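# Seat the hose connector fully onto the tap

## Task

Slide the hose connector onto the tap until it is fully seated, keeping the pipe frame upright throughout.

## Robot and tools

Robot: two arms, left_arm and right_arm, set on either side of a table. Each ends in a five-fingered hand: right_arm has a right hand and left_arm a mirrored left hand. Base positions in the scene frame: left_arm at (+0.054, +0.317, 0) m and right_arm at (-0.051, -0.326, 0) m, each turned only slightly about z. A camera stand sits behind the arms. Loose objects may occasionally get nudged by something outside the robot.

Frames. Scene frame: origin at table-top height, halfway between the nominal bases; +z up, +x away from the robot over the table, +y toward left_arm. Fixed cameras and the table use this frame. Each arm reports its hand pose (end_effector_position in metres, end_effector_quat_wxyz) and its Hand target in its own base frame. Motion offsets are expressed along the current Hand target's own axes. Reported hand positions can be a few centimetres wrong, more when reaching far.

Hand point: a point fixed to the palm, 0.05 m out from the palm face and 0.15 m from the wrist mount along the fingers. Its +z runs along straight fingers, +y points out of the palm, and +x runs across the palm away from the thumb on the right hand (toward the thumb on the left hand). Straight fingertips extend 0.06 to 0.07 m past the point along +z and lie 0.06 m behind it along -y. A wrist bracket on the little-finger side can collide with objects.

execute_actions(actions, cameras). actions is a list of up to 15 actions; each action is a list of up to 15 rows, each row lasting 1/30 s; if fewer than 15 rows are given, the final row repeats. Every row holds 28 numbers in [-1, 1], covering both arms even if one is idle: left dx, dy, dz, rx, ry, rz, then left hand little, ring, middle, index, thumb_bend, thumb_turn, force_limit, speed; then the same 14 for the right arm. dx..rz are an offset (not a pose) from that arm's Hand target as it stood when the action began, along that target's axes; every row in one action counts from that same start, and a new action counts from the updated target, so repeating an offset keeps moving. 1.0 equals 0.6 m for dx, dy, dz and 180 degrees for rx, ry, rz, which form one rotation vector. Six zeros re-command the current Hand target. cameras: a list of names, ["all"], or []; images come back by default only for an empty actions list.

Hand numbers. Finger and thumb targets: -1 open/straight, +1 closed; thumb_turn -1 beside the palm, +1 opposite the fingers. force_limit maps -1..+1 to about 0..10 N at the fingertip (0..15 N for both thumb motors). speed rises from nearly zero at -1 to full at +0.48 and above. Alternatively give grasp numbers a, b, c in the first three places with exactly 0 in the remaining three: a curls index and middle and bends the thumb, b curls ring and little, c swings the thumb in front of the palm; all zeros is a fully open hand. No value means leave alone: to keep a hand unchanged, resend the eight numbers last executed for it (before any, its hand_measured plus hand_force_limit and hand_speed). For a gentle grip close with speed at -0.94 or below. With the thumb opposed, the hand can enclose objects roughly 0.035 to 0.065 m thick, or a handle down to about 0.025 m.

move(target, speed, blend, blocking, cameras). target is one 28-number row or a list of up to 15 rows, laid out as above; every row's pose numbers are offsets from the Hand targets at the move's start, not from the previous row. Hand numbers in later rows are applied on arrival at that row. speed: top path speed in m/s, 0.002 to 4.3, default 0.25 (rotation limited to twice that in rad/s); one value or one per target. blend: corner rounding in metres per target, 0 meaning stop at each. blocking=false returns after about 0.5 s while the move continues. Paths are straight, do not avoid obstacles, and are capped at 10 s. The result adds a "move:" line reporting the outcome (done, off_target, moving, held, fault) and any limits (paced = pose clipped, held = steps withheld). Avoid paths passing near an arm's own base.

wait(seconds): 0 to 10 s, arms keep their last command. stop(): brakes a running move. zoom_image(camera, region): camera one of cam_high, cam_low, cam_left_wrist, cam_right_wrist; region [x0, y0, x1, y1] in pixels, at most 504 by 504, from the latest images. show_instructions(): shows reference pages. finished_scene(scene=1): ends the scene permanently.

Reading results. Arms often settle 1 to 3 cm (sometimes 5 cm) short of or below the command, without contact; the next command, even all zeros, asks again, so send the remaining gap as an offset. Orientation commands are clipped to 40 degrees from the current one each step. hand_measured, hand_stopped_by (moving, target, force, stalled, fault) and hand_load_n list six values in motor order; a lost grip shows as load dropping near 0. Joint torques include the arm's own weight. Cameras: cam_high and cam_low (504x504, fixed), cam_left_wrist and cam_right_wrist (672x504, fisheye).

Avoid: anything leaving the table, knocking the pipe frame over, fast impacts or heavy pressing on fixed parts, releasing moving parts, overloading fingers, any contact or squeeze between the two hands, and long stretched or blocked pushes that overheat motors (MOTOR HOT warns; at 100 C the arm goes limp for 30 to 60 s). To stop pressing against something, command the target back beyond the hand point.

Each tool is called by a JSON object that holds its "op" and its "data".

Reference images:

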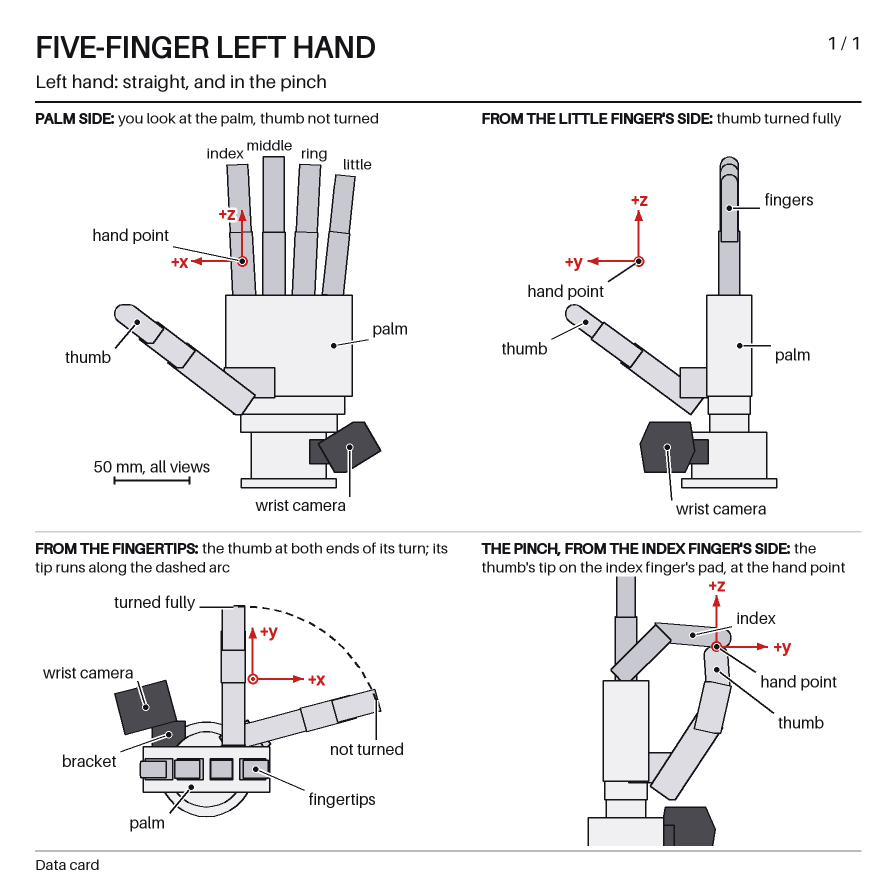

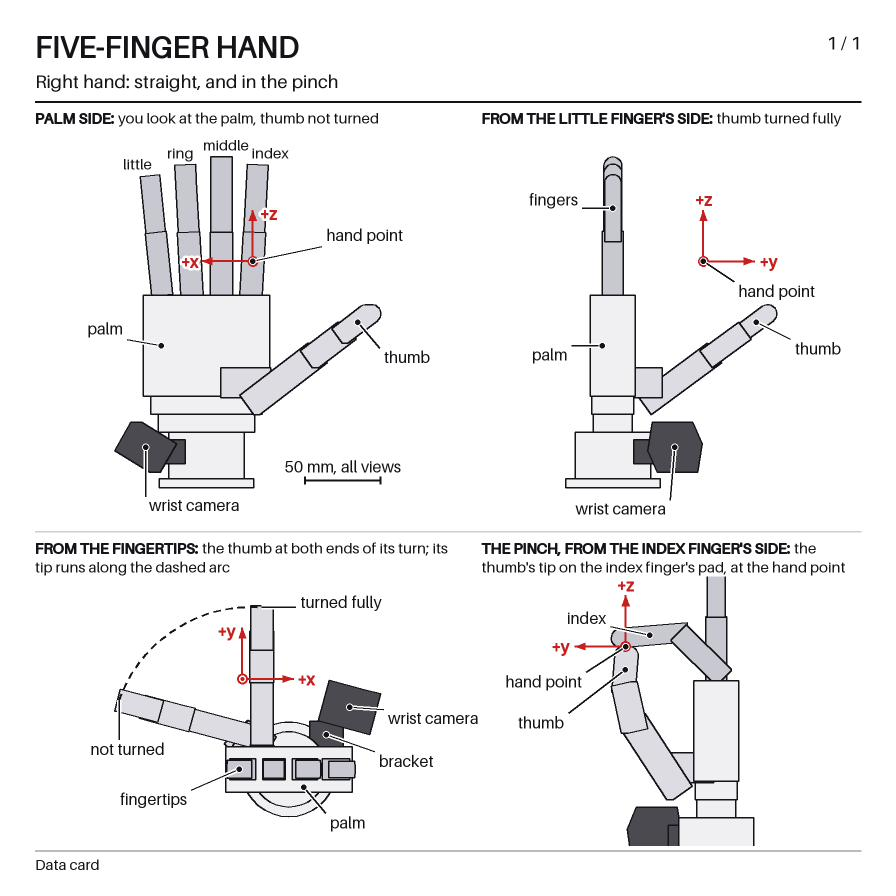

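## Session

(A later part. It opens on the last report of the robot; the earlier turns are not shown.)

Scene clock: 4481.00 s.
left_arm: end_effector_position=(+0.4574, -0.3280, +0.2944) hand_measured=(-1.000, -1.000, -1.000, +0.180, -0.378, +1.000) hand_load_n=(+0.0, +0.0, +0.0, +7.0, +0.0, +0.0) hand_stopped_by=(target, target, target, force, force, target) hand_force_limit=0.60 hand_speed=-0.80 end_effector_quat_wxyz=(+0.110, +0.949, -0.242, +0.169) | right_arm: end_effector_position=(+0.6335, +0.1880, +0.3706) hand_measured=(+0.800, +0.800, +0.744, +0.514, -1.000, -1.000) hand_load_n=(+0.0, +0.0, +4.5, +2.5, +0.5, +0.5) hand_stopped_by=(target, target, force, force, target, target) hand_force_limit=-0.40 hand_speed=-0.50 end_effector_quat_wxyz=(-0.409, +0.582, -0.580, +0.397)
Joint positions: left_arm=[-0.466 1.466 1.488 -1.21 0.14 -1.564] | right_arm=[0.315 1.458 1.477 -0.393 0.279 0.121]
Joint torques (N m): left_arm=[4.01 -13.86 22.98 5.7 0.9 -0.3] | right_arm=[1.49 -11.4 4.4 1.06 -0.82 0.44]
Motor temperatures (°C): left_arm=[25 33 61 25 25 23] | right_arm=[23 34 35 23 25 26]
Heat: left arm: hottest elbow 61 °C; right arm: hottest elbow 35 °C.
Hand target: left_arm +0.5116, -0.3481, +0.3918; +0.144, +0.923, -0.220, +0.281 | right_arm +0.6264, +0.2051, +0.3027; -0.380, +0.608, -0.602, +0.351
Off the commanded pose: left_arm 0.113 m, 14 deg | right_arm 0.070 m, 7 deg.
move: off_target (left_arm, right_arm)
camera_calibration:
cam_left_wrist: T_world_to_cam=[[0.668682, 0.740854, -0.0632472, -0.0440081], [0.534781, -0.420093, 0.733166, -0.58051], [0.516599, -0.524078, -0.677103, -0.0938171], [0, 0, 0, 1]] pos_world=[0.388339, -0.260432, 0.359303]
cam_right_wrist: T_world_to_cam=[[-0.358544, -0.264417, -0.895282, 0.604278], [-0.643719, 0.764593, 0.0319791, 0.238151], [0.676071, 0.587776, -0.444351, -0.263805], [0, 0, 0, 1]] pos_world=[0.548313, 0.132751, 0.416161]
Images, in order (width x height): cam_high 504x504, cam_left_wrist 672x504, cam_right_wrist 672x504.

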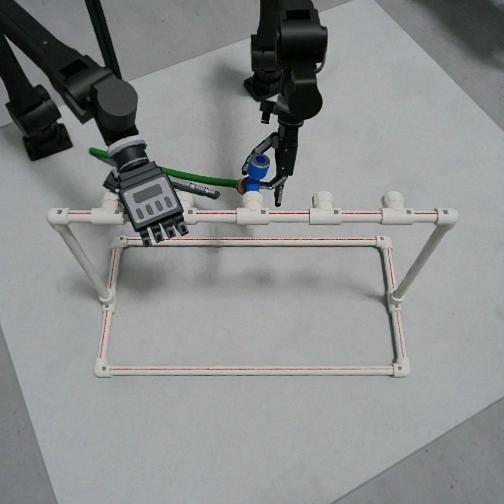

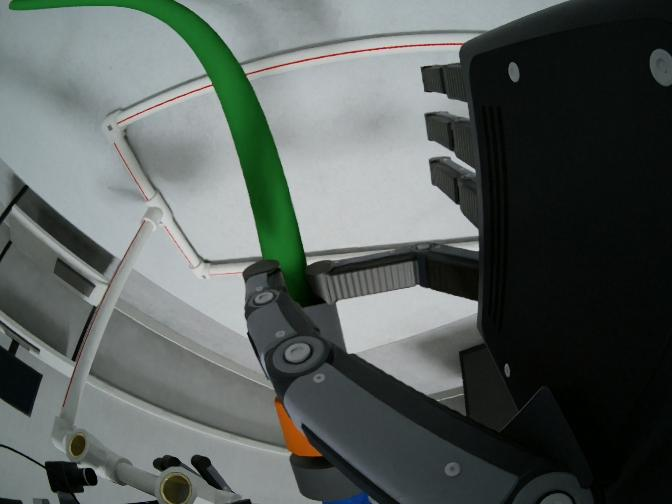

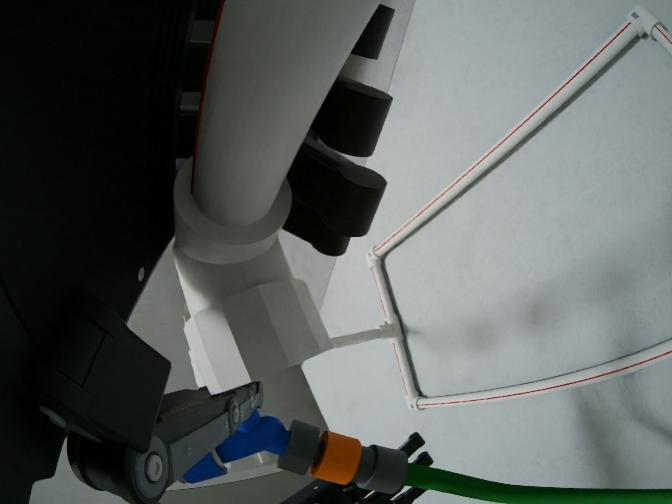

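{"op": "move", "data": {"target": [[0,0.033,0,0.039,-0.001,-0.021,-1,-1,-1,0.7,0.6,1,0.6,-0.8,0,0,0,0,0,0,0.8,0.8,0.8,0.8,-1,-1,-0.4,-0.5],[0.0158,0,0.0293,0.039,-0.001,-0.021,-1,-1,-1,0.7,0.6,1,0.6,-0.8,0,0,0,0,0,0,0.8,0.8,0.8,0.8,-1,-1,-0.4,-0.5],[0.0158,0.033,0.0293,0.078,-0.002,-0.042,-1,-1,-1,0.7,0.6,1,0.6,-0.8,0,0,0,0,0,0,0.8,0.8,0.8,0.8,-1,-1,-0.4,-0.5],[0.008,0.016,0.0145,0.039,-0.001,-0.021,-1,-1,-1,0.7,0.6,1,0.6,-0.8,0,0,0,0,0,0,0.8,0.8,0.8,0.8,-1,-1,-0.4,-0.5]], "speed": 0.15, "blend": 0.005, "cameras": ["cam_left_wrist","cam_right_wrist"]}}

{"op": "zoom_image", "data": {"camera": "cam_right_wrist", "region": [270, 410, 420, 504]}}

Scene clock: 4521.53 s.
left_arm: end_effector_position=(+0.4656, -0.3379, +0.2890) hand_measured=(-1.000, -1.000, -1.000, +0.180, -0.378, +1.000) hand_load_n=(+0.0, +0.0, +0.0, +6.0, +0.0, +0.0) hand_stopped_by=(target, target, target, force, force, target) hand_force_limit=0.60 hand_speed=-0.80 end_effector_quat_wxyz=(+0.050, +0.962, -0.199, +0.178) | right_arm: end_effector_position=(+0.6350, +0.1830, +0.3708) hand_measured=(+0.800, +0.800, +0.744, +0.514, -1.000, -1.000) hand_load_n=(+0.0, +0.0, +4.5, +2.5, +0.5, +0.0) hand_stopped_by=(target, target, force, force, target, target) hand_force_limit=-0.40 hand_speed=-0.50 end_effector_quat_wxyz=(-0.406, +0.577, -0.585, +0.400)
Joint positions: left_arm=[-0.537 1.488 1.521 -1.233 -0.021 -1.696] | right_arm=[0.309 1.458 1.477 -0.393 0.288 0.126]
Joint torques (N m): left_arm=[3.49 -14.86 22.31 5.67 0.55 -0.27] | right_arm=[1.96 -11.4 4.41 1.05 -1.15 0.4]
Motor temperatures (°C): left_arm=[25 35 76 26 26 23] | right_arm=[23 34 35 23 26 26]
Heat: left arm: hottest elbow 76 °C; right arm: hottest elbow 35 °C.
Hand target: left_arm +0.5145, -0.3613, +0.3887; +0.096, +0.937, -0.172, +0.287 | right_arm +0.6264, +0.2051, +0.3027; -0.380, +0.608, -0.602, +0.351
Off the commanded pose: left_arm 0.114 m, 14 deg | right_arm 0.072 m, 8 deg.
move: off_target (left_arm, right_arm)
camera_calibration:
cam_left_wrist: T_world_to_cam=[[0.582905, 0.811876, 0.0328679, -0.00637373], [0.55856, -0.429752, 0.709453, -0.592579], [0.590113, -0.395185, -0.703986, -0.0898309], [0, 0, 0, 1]] pos_world=[0.387716, -0.284987, 0.357377]
cam_right_wrist: T_world_to_cam=[[-0.361737, -0.257684, -0.89596, 0.604767], [-0.631844, 0.774419, 0.0323743, 0.233455], [0.685506, 0.577818, -0.442953, -0.266448], [0, 0, 0, 1]] pos_world=[0.548926, 0.129005, 0.416265]
Images, in order (width x height): cam_left_wrist 672x504, cam_right_wrist 672x504.

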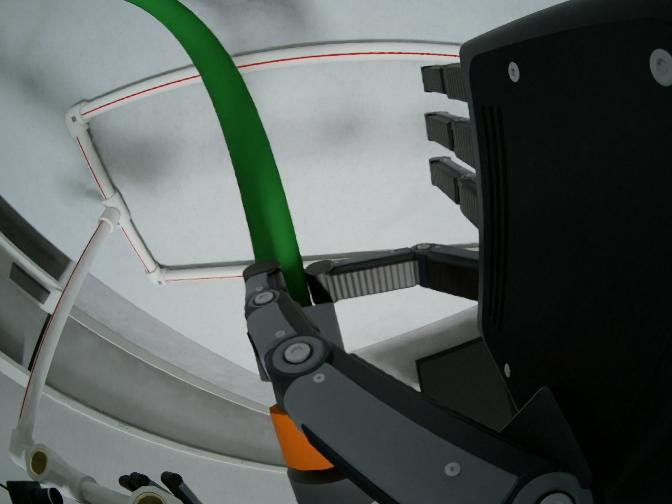

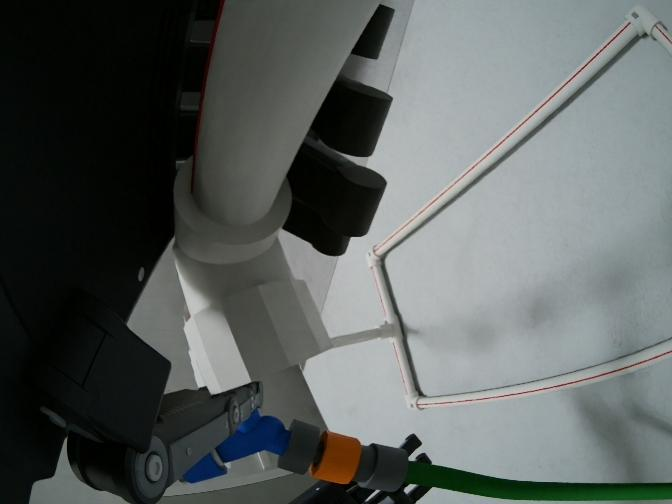

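Scaled by 3.360 from the camera's 672x504 image, which has a finer 960x720 frame.

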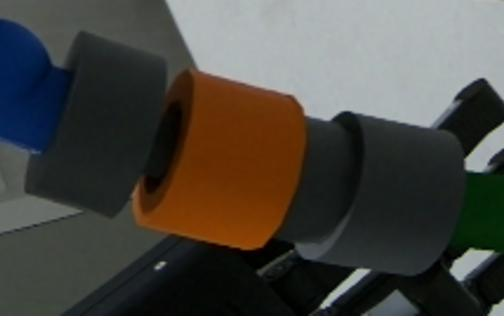

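{"op": "move", "data": {"target": [-0.11,0.003,0.058,0,0,0,-1,-1,-1,0.7,0.6,1,0.6,-0.8,0,0,0,0,0,0,0.8,0.8,0.8,0.8,-1,-1,-0.4,-0.5], "speed": 0.2, "cameras": ["cam_left_wrist","cam_right_wrist","cam_high"]}}

{"op": "zoom_image", "data": {"camera": "cam_right_wrist", "region": [270, 410, 420, 504]}}

{"op": "zoom_image", "data": {"camera": "cam_left_wrist", "region": [220, 240, 400, 480]}}

Scene clock: 4541.83 s.
left_arm: end_effector_position=(+0.4673, -0.3419, +0.2846) hand_measured=(-1.000, -1.000, -1.000, +0.180, -0.378, +1.000) hand_load_n=(+0.0, +0.0, +0.0, +2.5, +0.5, -1.0) hand_stopped_by=(target, target, target, force, force, target) hand_force_limit=0.60 hand_speed=-0.80 end_effector_quat_wxyz=(+0.069, +0.949, -0.195, +0.236) | right_arm: end_effector_position=(+0.6352, +0.1823, +0.3708) hand_measured=(+0.800, +0.800, +0.744, +0.514, -1.000, -1.000) hand_load_n=(+0.0, +0.0, +4.5, +2.5, +0.0, +0.0) hand_stopped_by=(target, target, force, force, target, target) hand_force_limit=-0.40 hand_speed=-0.50 end_effector_quat_wxyz=(-0.406, +0.576, -0.586, +0.400)
Joint positions: left_arm=[-0.543 1.421 1.39 -1.042 -0.026 -1.702] | right_arm=[0.309 1.458 1.477 -0.393 0.289 0.127]
Joint torques (N m): left_arm=[1.79 -13.8 12.62 5.29 0.12 -0.42] | right_arm=[2.08 -11.52 4.37 1.06 -1.2 0.4]
Motor temperatures (°C): left_arm=[25 34 78 26 26 23] | right_arm=[23 34 35 23 27 26]
Heat: left arm: hottest elbow 78 °C; right arm: hottest elbow 35 °C.
Hand target: left_arm +0.4803, -0.3550, +0.3228; +0.096, +0.937, -0.172, +0.287 | right_arm +0.6264, +0.2051, +0.3027; -0.380, +0.608, -0.602, +0.351
Off the commanded pose: left_arm 0.042 m, 7 deg | right_arm 0.072 m, 8 deg.
move: off_target (left_arm, right_arm)
camera_calibration:
cam_left_wrist: T_world_to_cam=[[0.577791, 0.814952, 0.0448445, -0.00390526], [0.476738, -0.381578, 0.791908, -0.560917], [0.662479, -0.436178, -0.608991, -0.170262], [0, 0, 0, 1]] pos_world=[0.382462, -0.285116, 0.340682]
cam_right_wrist: T_world_to_cam=[[-0.362283, -0.256312, -0.896134, 0.604869], [-0.629846, 0.776033, 0.0326693, 0.232485], [0.687056, 0.576261, -0.44258, -0.26703], [0, 0, 0, 1]] pos_world=[0.549028, 0.128498, 0.416266]
Images, in order (width x height): cam_high 504x504, cam_left_wrist 672x504, cam_right_wrist 672x504.

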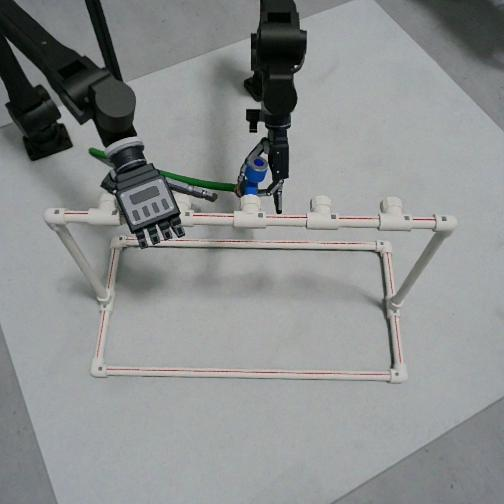

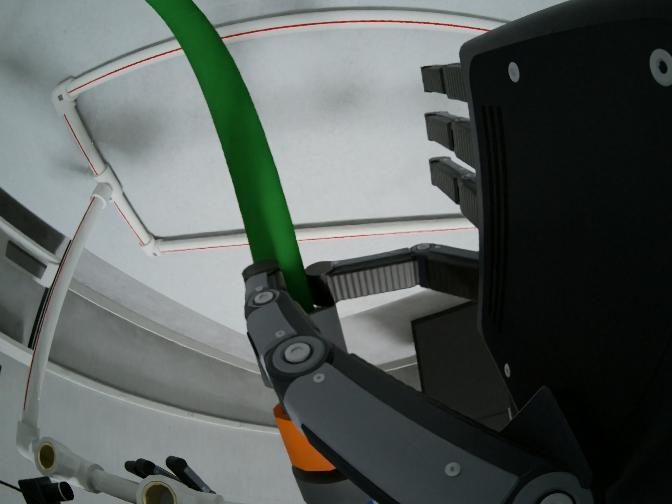

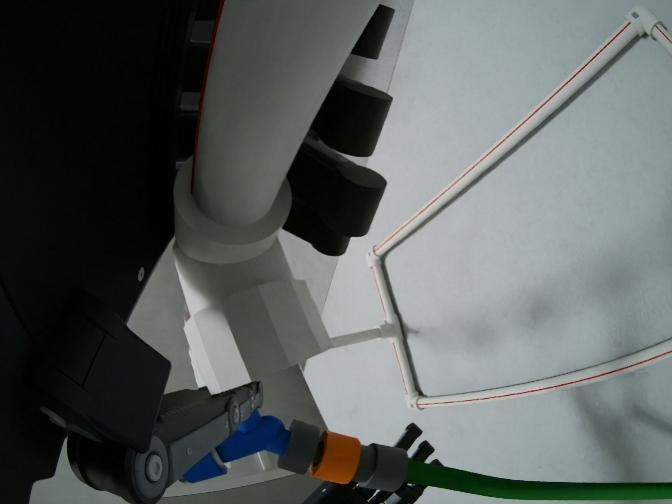

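Scaled by 3.360 from the camera's 672x504 image, which has a finer 960x720 frame.

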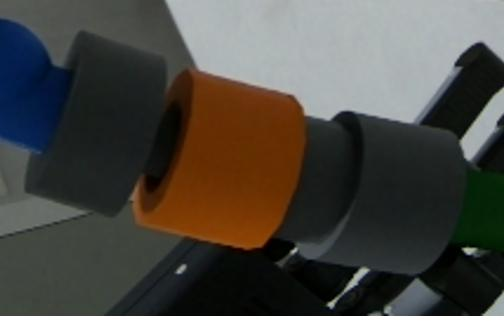

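Scaled by 2.100 from the camera's 672x504 image, which has a finer 960x720 frame.

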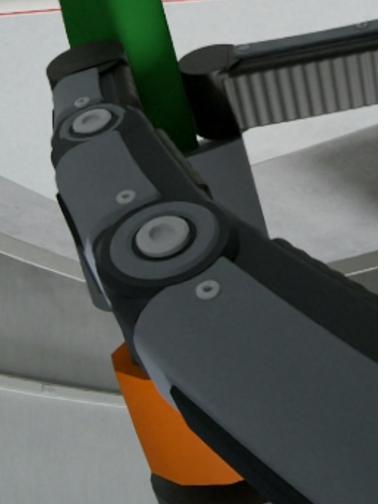

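{"op": "move", "data": {"target": [-0.03,0.001,0.016,0,0,0,-1,-1,-1,0.7,0.6,1,0.6,-0.8,0,0,0,0,0,0,0.8,0.8,0.8,0.8,-1,-1,-0.4,-0.5], "speed": 0.2}}

{"op": "wait", "data": {"seconds": 10}}

Scene clock: 4568.20 s.
left_arm: end_effector_position=(+0.4666, -0.3417, +0.2836) hand_measured=(-1.000, -1.000, -1.000, +0.180, -0.378, +1.000) hand_load_n=(+0.0, +0.0, +0.0, +2.5, +1.0, -1.0) hand_stopped_by=(target, target, target, force, force, target) hand_force_limit=0.60 hand_speed=-0.80 end_effector_quat_wxyz=(+0.077, +0.945, -0.184, +0.257) | right_arm: end_effector_position=(+0.6352, +0.1823, +0.3708) hand_measured=(+0.800, +0.800, +0.744, +0.514, -1.000, -1.000) hand_load_n=(+0.0, +0.0, +4.0, +3.0, +0.0, +0.0) hand_stopped_by=(target, target, force, force, target, target) hand_force_limit=-0.40 hand_speed=-0.50 end_effector_quat_wxyz=(-0.406, +0.576, -0.586, +0.400)
Joint positions: left_arm=[-0.548 1.392 1.337 -0.973 -0.034 -1.725] | right_arm=[0.309 1.458 1.477 -0.393 0.289 0.127]
Joint torques (N m): left_arm=[1.49 -12.57 11.43 4.48 0.14 -0.29] | right_arm=[2.14 -11.52 4.38 1.02 -1.2 0.4]
Motor temperatures (°C): left_arm=[25 34 68 26 25 23] | right_arm=[23 34 34 23 27 26]
Heat: left arm: hottest elbow 68 °C; right arm: hottest shoulder 34 °C.
Hand target: left_arm +0.4710, -0.3533, +0.3048; +0.096, +0.937, -0.172, +0.287 | right_arm +0.6264, +0.2051, +0.3027; -0.380, +0.608, -0.602, +0.351
Off the commanded pose: left_arm 0.025 m, 4 deg | right_arm 0.072 m, 8 deg.
move: off_target (left_arm, right_arm)

Scene clock: 4578.20 s.
left_arm: end_effector_position=(+0.4666, -0.3417, +0.2837) hand_measured=(-1.000, -1.000, -1.000, +0.180, -0.378, +1.000) hand_load_n=(+0.0, -0.5, +0.0, +2.5, +1.5, -1.0) hand_stopped_by=(target, target, target, force, force, target) hand_force_limit=0.60 hand_speed=-0.80 end_effector_quat_wxyz=(+0.077, +0.946, -0.184, +0.257) | right_arm: end_effector_position=(+0.6352, +0.1823, +0.3708) hand_measured=(+0.800, +0.800, +0.744, +0.514, -1.000, -1.000) hand_load_n=(+0.0, +0.0, +4.5, +2.5, +0.5, +0.0) hand_stopped_by=(target, target, force, force, target, target) hand_force_limit=-0.40 hand_speed=-0.50 end_effector_quat_wxyz=(-0.406, +0.576, -0.586, +0.400)
Joint positions: left_arm=[-0.548 1.392 1.337 -0.973 -0.034 -1.725] | right_arm=[0.309 1.458 1.477 -0.393 0.289 0.127]
Joint torques (N m): left_arm=[1.38 -12.28 11.38 4.37 0.14 -0.27] | right_arm=[2.08 -11.46 4.4 1.03 -1.2 0.38]
Motor temperatures (°C): left_arm=[25 35 68 26 25 23] | right_arm=[23 34 34 23 27 26]
Heat: left arm: hottest elbow 68 °C; right arm: hottest shoulder 34 °C.
Hand target: left_arm +0.4710, -0.3533, +0.3048; +0.096, +0.937, -0.172, +0.287 | right_arm +0.6264, +0.2051, +0.3027; -0.380, +0.608, -0.602, +0.351
Off the commanded pose: left_arm 0.025 m, 4 deg | right_arm 0.072 m, 8 deg.
wait: 10.00 s; at rest by 0.17 s

{"op": "move", "data": {"target": [[0.132,-0.0038,-0.0713,0,0,0,-1,-1,-1,0.7,0.6,1,0.6,-0.8,0,0,0,0,0,0,0.8,0.8,0.8,0.8,-1,-1,-0.4,-0.5],[0.1518,-0.0038,-0.0346,0,0,0,-1,-1,-1,0.7,0.6,1,0.6,-0.8,0,0,0,0,0,0,0.8,0.8,0.8,0.8,-1,-1,-0.4,-0.5],[0.132,0.038,-0.0713,0,0,0,-1,-1,-1,0.7,0.6,1,0.6,-0.8,0,0,0,0,0,0,0.8,0.8,0.8,0.8,-1,-1,-0.4,-0.5],[0.1122,-0.0038,-0.108,0,0,0,-1,-1,-1,0.7,0.6,1,0.6,-0.8,0,0,0,0,0,0,0.8,0.8,0.8,0.8,-1,-1,-0.4,-0.5],[0.132,-0.0455,-0.0713,0,0,0,-1,-1,-1,0.7,0.6,1,0.6,-0.8,0,0,0,0,0,0,0.8,0.8,0.8,0.8,-1,-1,-0.4,-0.5],[0.1518,-0.0038,-0.0346,0,0,0,-1,-1,-1,0.7,0.6,1,0.6,-0.8,0,0,0,0,0,0,0.8,0.8,0.8,0.8,-1,-1,-0.4,-0.5],[0.132,0.038,-0.0713,0,0,0,-1,-1,-1,0.7,0.6,1,0.6,-0.8,0,0,0,0,0,0,0.8,0.8,0.8,0.8,-1,-1,-0.4,-0.5],[0.1122,-0.0038,-0.108,0,0,0,-1,-1,-1,0.7,0.6,1,0.6,-0.8,0,0,0,0,0,0,0.8,0.8,0.8,0.8,-1,-1,-0.4,-0.5],[0.132,-0.0455,-0.0713,0,0,0,-1,-1,-1,0.7,0.6,1,0.6,-0.8,0,0,0,0,0,0,0.8,0.8,0.8,0.8,-1,-1,-0.4,-0.5],[0.1518,-0.0038,-0.0346,0,0,0,-1,-1,-1,0.7,0.6,1,0.6,-0.8,0,0,0,0,0,0,0.8,0.8,0.8,0.8,-1,-1,-0.4,-0.5],[0.132,0.038,-0.0713,0,0,0,-1,-1,-1,0.7,0.6,1,0.6,-0.8,0,0,0,0,0,0,0.8,0.8,0.8,0.8,-1,-1,-0.4,-0.5],[0.01,0,-0.005,0,0,0,-1,-1,-1,0.7,0.6,1,0.6,-0.8,0,0,0,0,0,0,0.8,0.8,0.8,0.8,-1,-1,-0.4,-0.5]], "speed": [0.15,0.07,0.07,0.07,0.07,0.07,0.07,0.07,0.07,0.07,0.07,0.2], "blend": 0.005, "cameras": ["cam_left_wrist","cam_right_wrist","cam_high"]}}

{"op": "zoom_image", "data": {"camera": "cam_right_wrist", "region": [270, 410, 420, 504]}}

Scene clock: 4611.73 s.
left_arm: end_effector_position=(+0.4993, -0.3460, +0.3632) hand_measured=(-1.000, -1.000, -1.000, +0.180, -0.378, +1.000) hand_load_n=(+0.0, +0.0, +0.0, +2.5, +2.5, +12.0) hand_stopped_by=(target, target, target, force, force, target) hand_force_limit=0.60 hand_speed=-0.80 end_effector_quat_wxyz=(+0.114, +0.926, -0.127, +0.336) | right_arm: end_effector_position=(+0.6264, +0.1862, +0.3703) hand_measured=(+0.800, +0.800, +0.744, +0.514, -1.000, -1.000) hand_load_n=(+0.0, +0.0, +3.0, +1.5, +1.0, -1.5) hand_stopped_by=(target, target, force, force, target, target) hand_force_limit=-0.40 hand_speed=-0.50 end_effector_quat_wxyz=(-0.411, +0.585, -0.579, +0.392)
Joint positions: left_arm=[-0.537 1.367 1.422 -0.901 -0.049 -1.818] | right_arm=[0.311 1.439 1.458 -0.395 0.264 0.121]
Joint torques (N m): left_arm=[0.97 -9.47 6.35 0.61 0.89 0.63] | right_arm=[1.9 -9.7 5.59 1.22 -0.28 0.45]
Motor temperatures (°C): left_arm=[25 35 65 26 25 23] | right_arm=[23 34 34 23 28 26]
Heat: left arm: hottest elbow 65 °C; right arm: hottest shoulder 34 °C.
Hand target: left_arm +0.4740, -0.3543, +0.3106; +0.096, +0.937, -0.172, +0.287 | right_arm +0.6265, +0.2051, +0.3025; -0.380, +0.608, -0.602, +0.351
Off the commanded pose: left_arm 0.059 m, 8 deg | right_arm 0.070 m, 7 deg.
move: off_target (left_arm, right_arm)
camera_calibration:
cam_left_wrist: T_world_to_cam=[[0.476057, 0.879414, 0.000242573, 0.0667054], [0.360949, -0.195646, 0.911832, -0.561407], [0.801926, -0.433997, -0.410563, -0.286422], [0, 0, 0, 1]] pos_world=[0.400573, -0.292805, 0.394299]
cam_right_wrist: T_world_to_cam=[[-0.358975, -0.26467, -0.895034, 0.601235], [-0.651487, 0.757746, 0.0372218, 0.239199], [0.668358, 0.596465, -0.444441, -0.254857], [0, 0, 0, 1]] pos_world=[0.541999, 0.12989, 0.415953]
Images, in order (width x height): cam_high 504x504, cam_left_wrist 672x504, cam_right_wrist 672x504.

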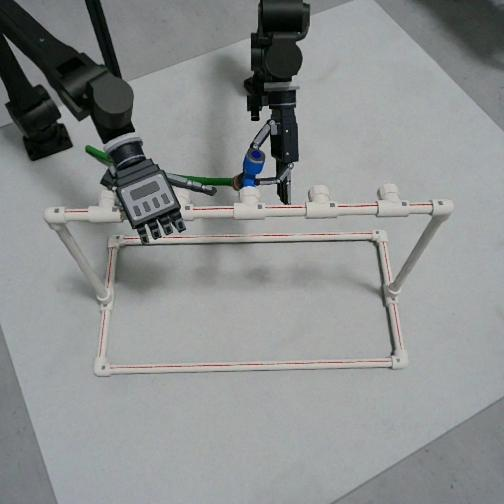

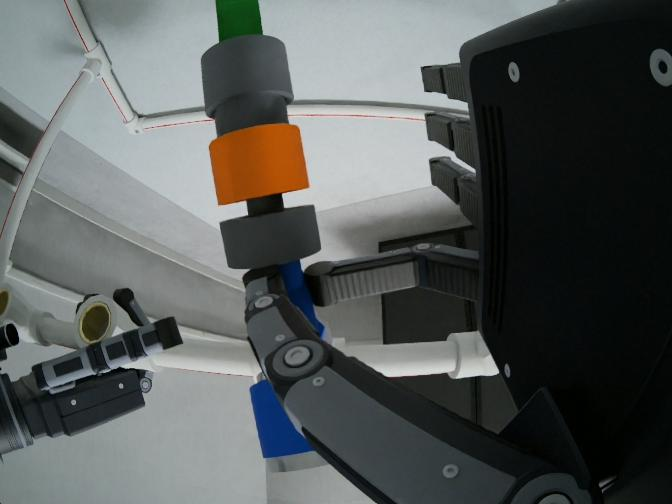

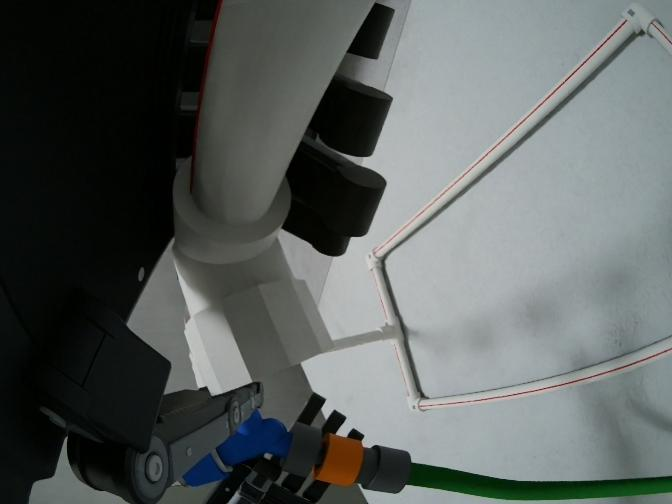

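Scaled by 3.360 from the camera's 672x504 image, which has a finer 960x720 frame.

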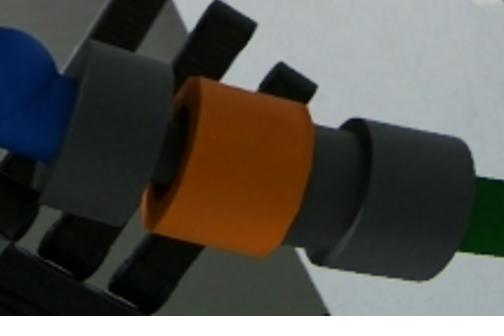

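{"op": "execute_actions", "data": {"actions": [[[0.04,-0.001,-0.022,0,0,0,-1,-1,-1,0.7,0.6,1,0.6,-0.8,0,0,0,0,0,0,0.8,0.8,0.8,0.8,-1,-1,-0.4,-0.5],[0.075,-0.002,-0.041,0,0,0,-1,-1,-1,0.7,0.6,1,0.6,-0.8,0,0,0,0,0,0,0.8,0.8,0.8,0.8,-1,-1,-0.4,-0.5]],[[0,0,0,0,0,0,-1,-1,-1,-1,-1,1,0.6,-0.5,0,0,0,0,0,0,0.8,0.8,0.8,0.8,-1,-1,-0.4,-0.5]]], "cameras": ["cam_left_wrist"]}}

Scene clock: 4682.87 s.
left_arm: end_effector_position=(+0.4936, -0.3495, +0.3498) hand_measured=(-1.000, -1.000, -1.000, -1.000, -1.000, +1.000) hand_load_n=(+0.0, +0.0, +0.0, +0.0, +0.0, -0.5) hand_stopped_by=(target, target, target, target, target, target) hand_force_limit=0.60 hand_speed=-0.50 end_effector_quat_wxyz=(+0.095, +0.940, -0.162, +0.286) | right_arm: end_effector_position=(+0.6262, +0.1865, +0.3705) hand_measured=(+0.800, +0.800, +0.744, +0.514, -1.000, -1.000) hand_load_n=(+0.0, +0.5, +3.0, +1.5, +1.0, -1.5) hand_stopped_by=(target, target, force, force, target, target) hand_force_limit=-0.40 hand_speed=-0.50 end_effector_quat_wxyz=(-0.411, +0.585, -0.579, +0.392)
Joint positions: left_arm=[-0.535 1.424 1.507 -1.043 -0.024 -1.757] | right_arm=[0.312 1.439 1.458 -0.395 0.263 0.121]
Joint torques (N m): left_arm=[2.02 -9.76 14.49 1.69 0.14 0.19] | right_arm=[2.02 -9.7 5.59 1.18 -0.27 0.45]
Motor temperatures (°C): left_arm=[25 34 53 25 26 24] | right_arm=[23 34 35 23 26 26]
Heat: left arm: hottest elbow 53 °C; right arm: hottest elbow 35 °C.
Hand target: left_arm +0.4970, -0.3583, +0.3565; +0.096, +0.937, -0.172, +0.287 | right_arm +0.6264, +0.2051, +0.3027; -0.380, +0.608, -0.602, +0.351
Off the commanded pose: left_arm 0.011 m, 1 deg | right_arm 0.070 m, 7 deg.
camera_calibration:
cam_left_wrist: T_world_to_cam=[[0.529155, 0.848303, 0.0194203, 0.0286138], [0.426782, -0.28586, 0.857987, -0.592964], [0.733384, -0.44572, -0.513305, -0.223184], [0, 0, 0, 1]] pos_world=[0.401605, -0.293256, 0.393638]
Images, in order (width x height): cam_left_wrist 672x504.

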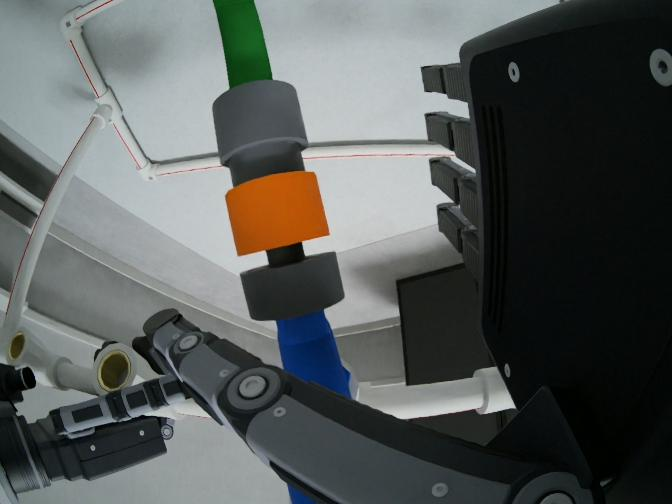

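{"op": "zoom_image", "data": {"camera": "cam_left_wrist", "region": [190, 60, 370, 330]}}

Scaled by 1.867 from the camera's 672x504 image, which has a finer 960x720 frame.

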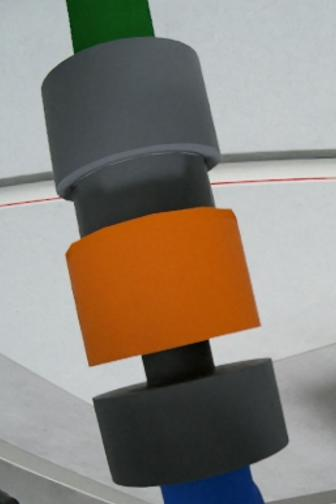

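{"op": "move", "data": {"target": [[0,0,-0.15,0,0,0,-1,-1,-1,-1,-1,1,0.6,-0.5,0,0,0,0,0,0,0.8,0.8,0.8,0.8,-1,-1,-0.4,-0.5],[-0.098,0.0505,-0.1317,-0.0123,0.1409,-0.0104,-1,-1,-1,-1,-1,1,0.6,-0.5,0,0,0,0,0,0,0.8,0.8,0.8,0.8,-1,-1,-0.4,-0.5]], "speed": 0.2, "blend": 0.01, "cameras": ["cam_left_wrist","cam_high"]}}

Scene clock: 4815.00 s.
left_arm: end_effector_position=(+0.4039, -0.3472, +0.3903) hand_measured=(-1.000, -1.000, -1.000, -1.000, -1.000, +1.000) hand_load_n=(+0.0, -0.5, +0.0, +0.0, +0.0, -0.5) hand_stopped_by=(target, target, target, target, target, target) hand_force_limit=0.60 hand_speed=-0.50 end_effector_quat_wxyz=(+0.147, +0.854, -0.141, +0.478) | right_arm: end_effector_position=(+0.6262, +0.1865, +0.3705) hand_measured=(+0.800, +0.800, +0.744, +0.514, -1.000, -1.000) hand_load_n=(+0.0, +0.0, +3.0, +1.5, +1.0, -1.5) hand_stopped_by=(target, target, force, force, target, target) hand_force_limit=-0.40 hand_speed=-0.50 end_effector_quat_wxyz=(-0.411, +0.585, -0.579, +0.392)
Joint positions: left_arm=[-0.686 1.048 1.045 -0.531 -0.193 -1.819] | right_arm=[0.312 1.439 1.458 -0.395 0.263 0.121]
Joint torques (N m): left_arm=[2.02 -6.65 10.24 3.78 -0.11 -0.09] | right_arm=[1.9 -9.76 5.63 1.2 -0.25 0.45]
Motor temperatures (°C): left_arm=[25 34 61 25 25 23] | right_arm=[23 33 35 23 25 26]
Heat: left arm: hottest elbow 61 °C; right arm: hottest elbow 35 °C.
Hand target: left_arm +0.4000, -0.3484, +0.3898; +0.154, +0.852, -0.137, +0.481 | right_arm +0.6264, +0.2051, +0.3027; -0.380, +0.608, -0.602, +0.351
Off the commanded pose: left_arm 0.004 m, 1 deg | right_arm 0.070 m, 7 deg.
move: off_target (right_arm)
camera_calibration:
cam_left_wrist: T_world_to_cam=[[0.497142, 0.865646, 0.0592178, 0.0768147], [0.0605356, -0.102687, 0.99287, -0.429892], [0.865555, -0.490013, -0.103452, -0.364327], [0, 0, 0, 1]] pos_world=[0.303181, -0.289163, 0.384587]
Images, in order (width x height): cam_high 504x504, cam_left_wrist 672x504.

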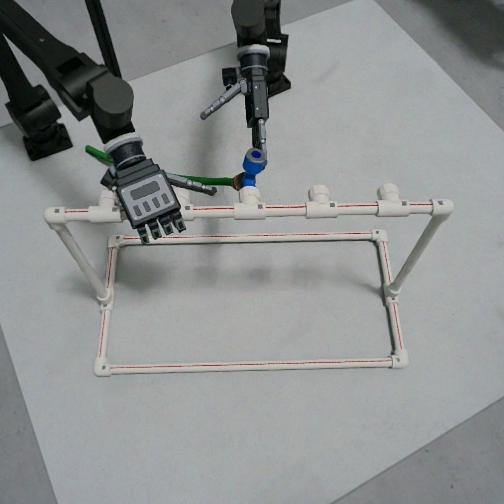

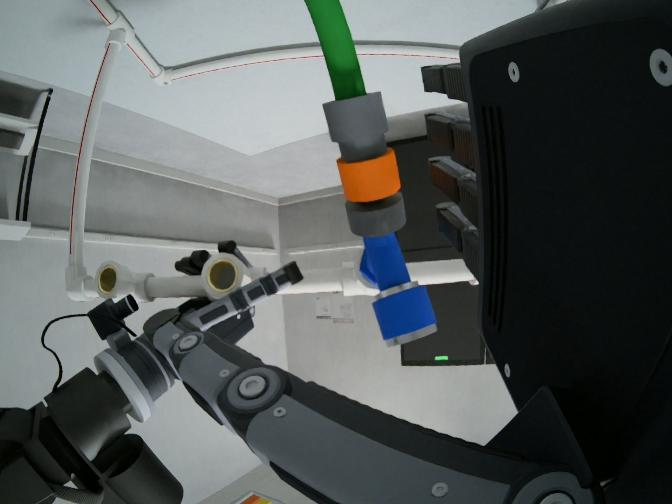

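{"op": "move", "data": {"target": [[-0.04,-0.0077,0.09,0,0,0,-1,-1,-1,-1,-1,1,0.6,-0.5,0,0,0,0,0,0,0.8,0.8,0.8,0.8,-1,-1,-0.4,-0.5],[-0.04,-0.0077,0.1717,0,0,0,-1,-1,-1,-1,-1,1,0.6,-0.5,0,0,0,0,0,0,0.8,0.8,0.8,0.8,-1,-1,-0.4,-0.5]], "speed": 0.12, "blend": 0.01, "cameras": ["cam_left_wrist","cam_right_wrist"]}}

Scene clock: 4845.37 s.
left_arm: end_effector_position=(+0.4599, -0.3797, +0.3073) hand_measured=(-1.000, -1.000, -1.000, -1.000, -1.000, +1.000) hand_load_n=(+0.0, +0.0, +0.5, +0.0, +0.0, +0.0) hand_stopped_by=(target, target, target, target, target, target) hand_force_limit=0.60 hand_speed=-0.50 end_effector_quat_wxyz=(+0.152, +0.859, -0.138, +0.470) | right_arm: end_effector_position=(+0.6262, +0.1865, +0.3705) hand_measured=(+0.800, +0.800, +0.744, +0.514, -1.000, -1.000) hand_load_n=(+0.0, +0.0, +3.0, +1.5, +1.0, -1.5) hand_stopped_by=(target, target, force, force, target, target) hand_force_limit=-0.40 hand_speed=-0.50 end_effector_quat_wxyz=(-0.411, +0.585, -0.579, +0.392)
Joint positions: left_arm=[-0.657 1.259 0.992 -0.279 -0.16 -1.82] | right_arm=[0.312 1.439 1.458 -0.395 0.263 0.121]
Joint torques (N m): left_arm=[3.25 -7.65 13.6 3.66 0.1 0.14] | right_arm=[1.85 -9.76 5.55 1.24 -0.26 0.45]
Motor temperatures (°C): left_arm=[25 33 58 25 25 23] | right_arm=[23 33 35 23 25 26]
Heat: left arm: hottest elbow 58 °C; right arm: hottest elbow 35 °C.
Hand target: left_arm +0.4699, -0.3827, +0.3179; +0.154, +0.852, -0.137, +0.481 | right_arm +0.6264, +0.2051, +0.3027; -0.380, +0.608, -0.602, +0.351
Off the commanded pose: left_arm 0.015 m, 1 deg | right_arm 0.070 m, 7 deg.
move: off_target (left_arm, right_arm)
camera_calibration:
cam_left_wrist: T_world_to_cam=[[0.498217, 0.865954, 0.0436242, 0.0864322], [0.0804647, -0.0962735, 0.992097, -0.360776], [0.86331, -0.49077, -0.117644, -0.432161], [0, 0, 0, 1]] pos_world=[0.359056, -0.321671, 0.303313]
cam_right_wrist: T_world_to_cam=[[-0.358364, -0.264687, -0.895274, 0.601168], [-0.652323, 0.757023, 0.0373012, 0.239421], [0.66787, 0.597375, -0.443951, -0.254814], [0, 0, 0, 1]] pos_world=[0.541799, 0.130094, 0.416155]
Images, in order (width x height): cam_left_wrist 672x504, cam_right_wrist 672x504.

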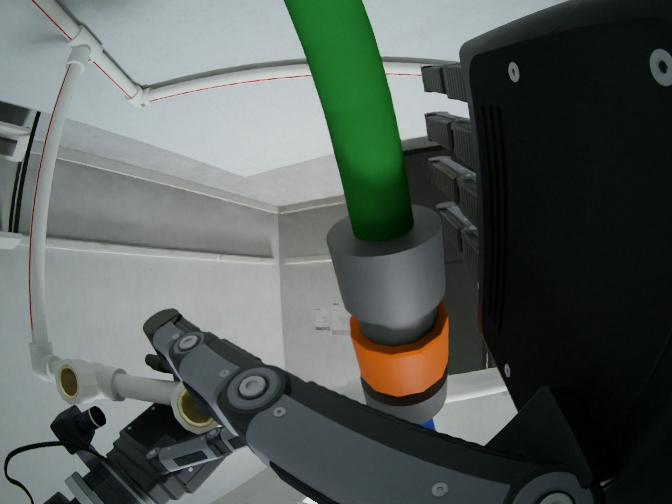

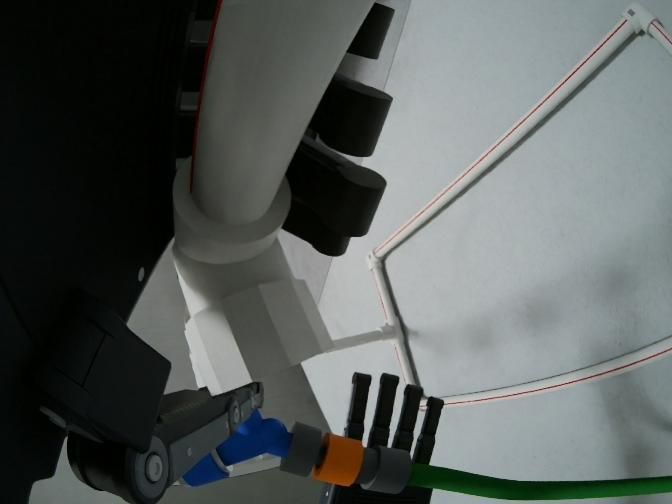

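{"op": "move", "data": {"target": [0.045,0,0.005,0,0,0,-1,-1,-1,-1,-1,1,0.6,-0.5,0,0,0,0,0,0,0.8,0.8,0.8,0.8,-1,-1,-0.4,-0.5], "speed": 0.12, "cameras": ["cam_left_wrist","cam_right_wrist"]}}

Scene clock: 4859.77 s.
left_arm: end_effector_position=(+0.4718, -0.3803, +0.3201) hand_measured=(-1.000, -1.000, -1.000, -1.000, -1.000, +1.000) hand_load_n=(+0.0, +0.0, +0.0, +0.0, +0.0, -0.5) hand_stopped_by=(target, target, target, target, target, target) hand_force_limit=0.60 hand_speed=-0.50 end_effector_quat_wxyz=(+0.154, +0.858, -0.136, +0.471) | right_arm: end_effector_position=(+0.6262, +0.1865, +0.3705) hand_measured=(+0.800, +0.800, +0.744, +0.514, -1.000, -1.000) hand_load_n=(+0.0, +0.0, +3.5, +1.0, +1.0, -1.5) hand_stopped_by=(target, target, force, force, target, target) hand_force_limit=-0.40 hand_speed=-0.50 end_effector_quat_wxyz=(-0.411, +0.585, -0.579, +0.392)
Joint positions: left_arm=[-0.641 1.276 1.039 -0.303 -0.146 -1.816] | right_arm=[0.312 1.439 1.458 -0.395 0.263 0.121]
Joint torques (N m): left_arm=[3.25 -7.53 16.62 2.28 0.1 0.18] | right_arm=[2.08 -9.76 5.59 1.21 -0.26 0.44]
Motor temperatures (°C): left_arm=[25 33 57 25 25 23] | right_arm=[23 33 35 23 25 26]
Heat: left arm: hottest elbow 57 °C; right arm: hottest elbow 35 °C.
Hand target: left_arm +0.4857, -0.3863, +0.3398; +0.154, +0.852, -0.137, +0.481 | right_arm +0.6264, +0.2051, +0.3027; -0.380, +0.608, -0.602, +0.351
Off the commanded pose: left_arm 0.025 m, 1 deg | right_arm 0.070 m, 7 deg.
move: off_target (left_arm, right_arm)
camera_calibration:
cam_left_wrist: T_world_to_cam=[[0.496437, 0.867194, 0.0390585, 0.0833543], [0.079659, -0.0903143, 0.992722, -0.371984], [0.86441, -0.489713, -0.113915, -0.442506], [0, 0, 0, 1]] pos_world=[0.370758, -0.32258, 0.315613]
cam_right_wrist: T_world_to_cam=[[-0.358364, -0.264687, -0.895274, 0.601168], [-0.652323, 0.757023, 0.0373012, 0.239421], [0.66787, 0.597375, -0.443951, -0.254814], [0, 0, 0, 1]] pos_world=[0.541799, 0.130094, 0.416155]
Images, in order (width x height): cam_left_wrist 672x504, cam_right_wrist 672x504.

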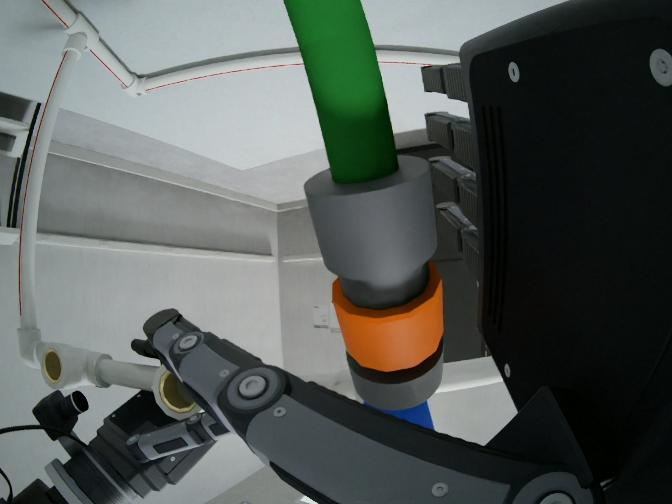

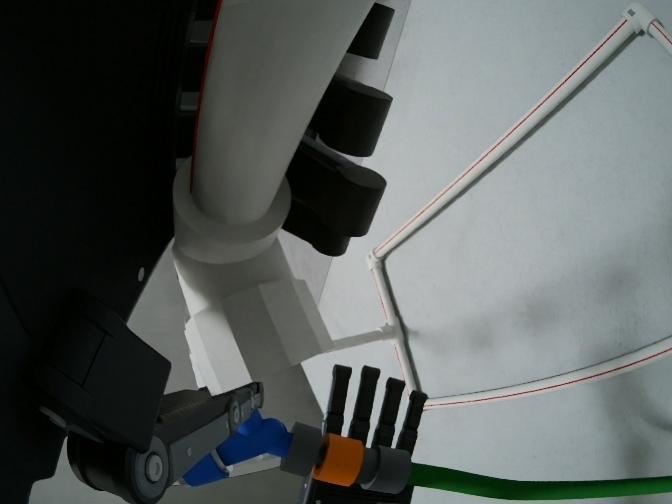

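{"op": "execute_actions", "data": {"actions": [[[0,0,0,0,0,0,0.9,0.9,0.9,0.9,-1,1,-0.2,-0.75,0,0,0,0,0,0,0.8,0.8,0.8,0.8,-1,-1,-0.4,-0.5]]], "cameras": []}}

{"op": "wait", "data": {"seconds": 1.5, "cameras": ["cam_left_wrist","cam_right_wrist"]}}

Scene clock: 4881.00 s.
left_arm: end_effector_position=(+0.4761, -0.3831, +0.3051) hand_measured=(+0.900, +0.798, +0.774, +0.752, -1.000, +1.000) hand_load_n=(+0.0, +4.5, +1.5, +0.0, +0.0, +0.0) hand_stopped_by=(target, force, force, force, target, target) hand_force_limit=-0.20 hand_speed=-0.75 end_effector_quat_wxyz=(+0.148, +0.864, -0.139, +0.460) | right_arm: end_effector_position=(+0.6230, +0.1970, +0.3705) hand_measured=(+0.800, +0.800, +0.744, +0.514, -1.000, -1.000) hand_load_n=(+0.0, +0.0, +3.0, +1.5, +1.0, -2.5) hand_stopped_by=(target, target, force, force, target, target) hand_force_limit=-0.40 hand_speed=-0.50 end_effector_quat_wxyz=(-0.415, +0.590, -0.573, +0.388)
Joint positions: left_arm=[-0.639 1.303 1.041 -0.306 -0.142 -1.813] | right_arm=[0.328 1.439 1.458 -0.395 0.261 0.121]
Joint torques (N m): left_arm=[3.08 -10.17 16.28 2.37 -0.06 0.13] | right_arm=[0.73 -9.7 5.56 1.21 -0.16 0.44]
Motor temperatures (°C): left_arm=[25 33 60 25 25 23] | right_arm=[23 33 35 23 25 26]
Heat: left arm: hottest elbow 60 °C; right arm: hottest elbow 35 °C.
Hand target: left_arm +0.4857, -0.3862, +0.3397; +0.154, +0.852, -0.137, +0.481 | right_arm +0.6264, +0.2051, +0.3027; -0.380, +0.608, -0.602, +0.351
Off the commanded pose: left_arm 0.036 m, 3 deg | right_arm 0.068 m, 7 deg.
No camera images: "cameras" was empty.

Scene clock: 4882.50 s.
left_arm: end_effector_position=(+0.4761, -0.3831, +0.3051) hand_measured=(+0.900, +0.798, +0.774, +0.752, -1.000, +1.000) hand_load_n=(+0.0, +4.0, +1.5, +0.5, +0.0, -0.5) hand_stopped_by=(target, force, force, force, target, target) hand_force_limit=-0.20 hand_speed=-0.75 end_effector_quat_wxyz=(+0.148, +0.864, -0.139, +0.460) | right_arm: end_effector_position=(+0.6230, +0.1970, +0.3705) hand_measured=(+0.800, +0.800, +0.744, +0.514, -1.000, -1.000) hand_load_n=(+0.0, +0.0, +3.0, +1.5, +1.0, -2.0) hand_stopped_by=(target, target, force, force, target, target) hand_force_limit=-0.40 hand_speed=-0.50 end_effector_quat_wxyz=(-0.415, +0.590, -0.573, +0.388)
Joint positions: left_arm=[-0.639 1.303 1.041 -0.306 -0.142 -1.813] | right_arm=[0.328 1.439 1.458 -0.395 0.261 0.121]
Joint torques (N m): left_arm=[3.08 -10.11 16.27 2.36 -0.05 0.13] | right_arm=[0.67 -9.7 5.57 1.22 -0.15 0.43]
Motor temperatures (°C): left_arm=[25 33 60 25 25 23] | right_arm=[23 33 35 23 25 26]
Heat: left arm: hottest elbow 60 °C; right arm: hottest elbow 35 °C.
Hand target: left_arm +0.4857, -0.3862, +0.3397; +0.154, +0.852, -0.137, +0.481 | right_arm +0.6264, +0.2051, +0.3027; -0.380, +0.608, -0.602, +0.351
Off the commanded pose: left_arm 0.036 m, 3 deg | right_arm 0.068 m, 7 deg.
wait: 1.50 s; at rest by 0.17 s
camera_calibration:
cam_left_wrist: T_world_to_cam=[[0.499766, 0.865077, 0.0433142, 0.0804733], [0.100678, -0.107686, 0.989074, -0.373278], [0.860289, -0.489945, -0.140912, -0.439119], [0, 0, 0, 1]] pos_world=[0.375132, -0.324956, 0.303837]
cam_right_wrist: T_world_to_cam=[[-0.353792, -0.270084, -0.895481, 0.60115], [-0.666104, 0.744864, 0.0385123, 0.239883], [0.656609, 0.610109, -0.443431, -0.254663], [0, 0, 0, 1]] pos_world=[0.539683, 0.139053, 0.416155]
Images, in order (width x height): cam_left_wrist 672x504, cam_right_wrist 672x504.

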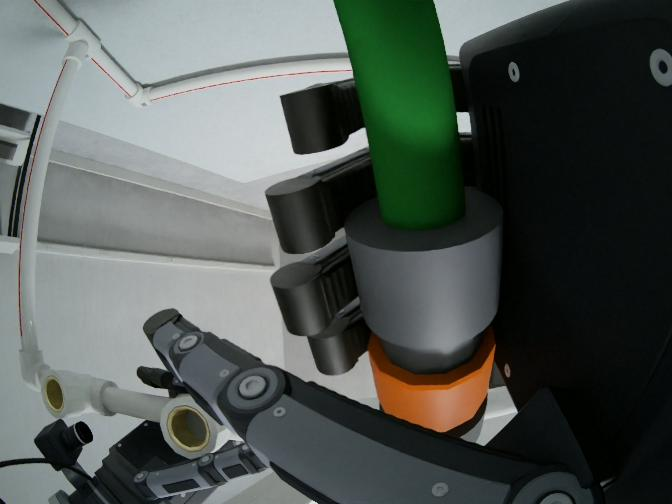

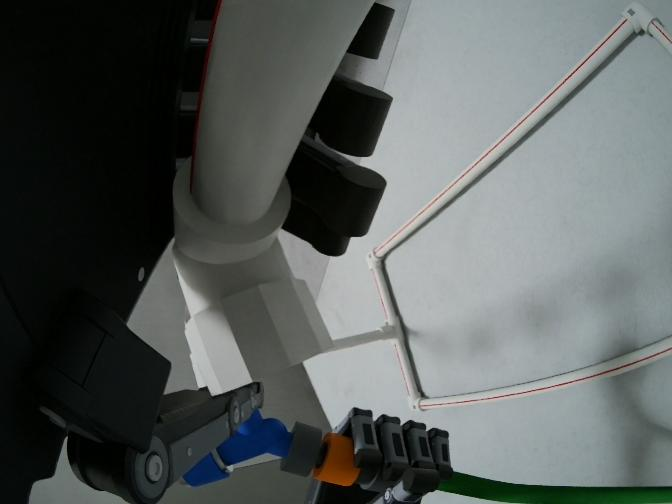

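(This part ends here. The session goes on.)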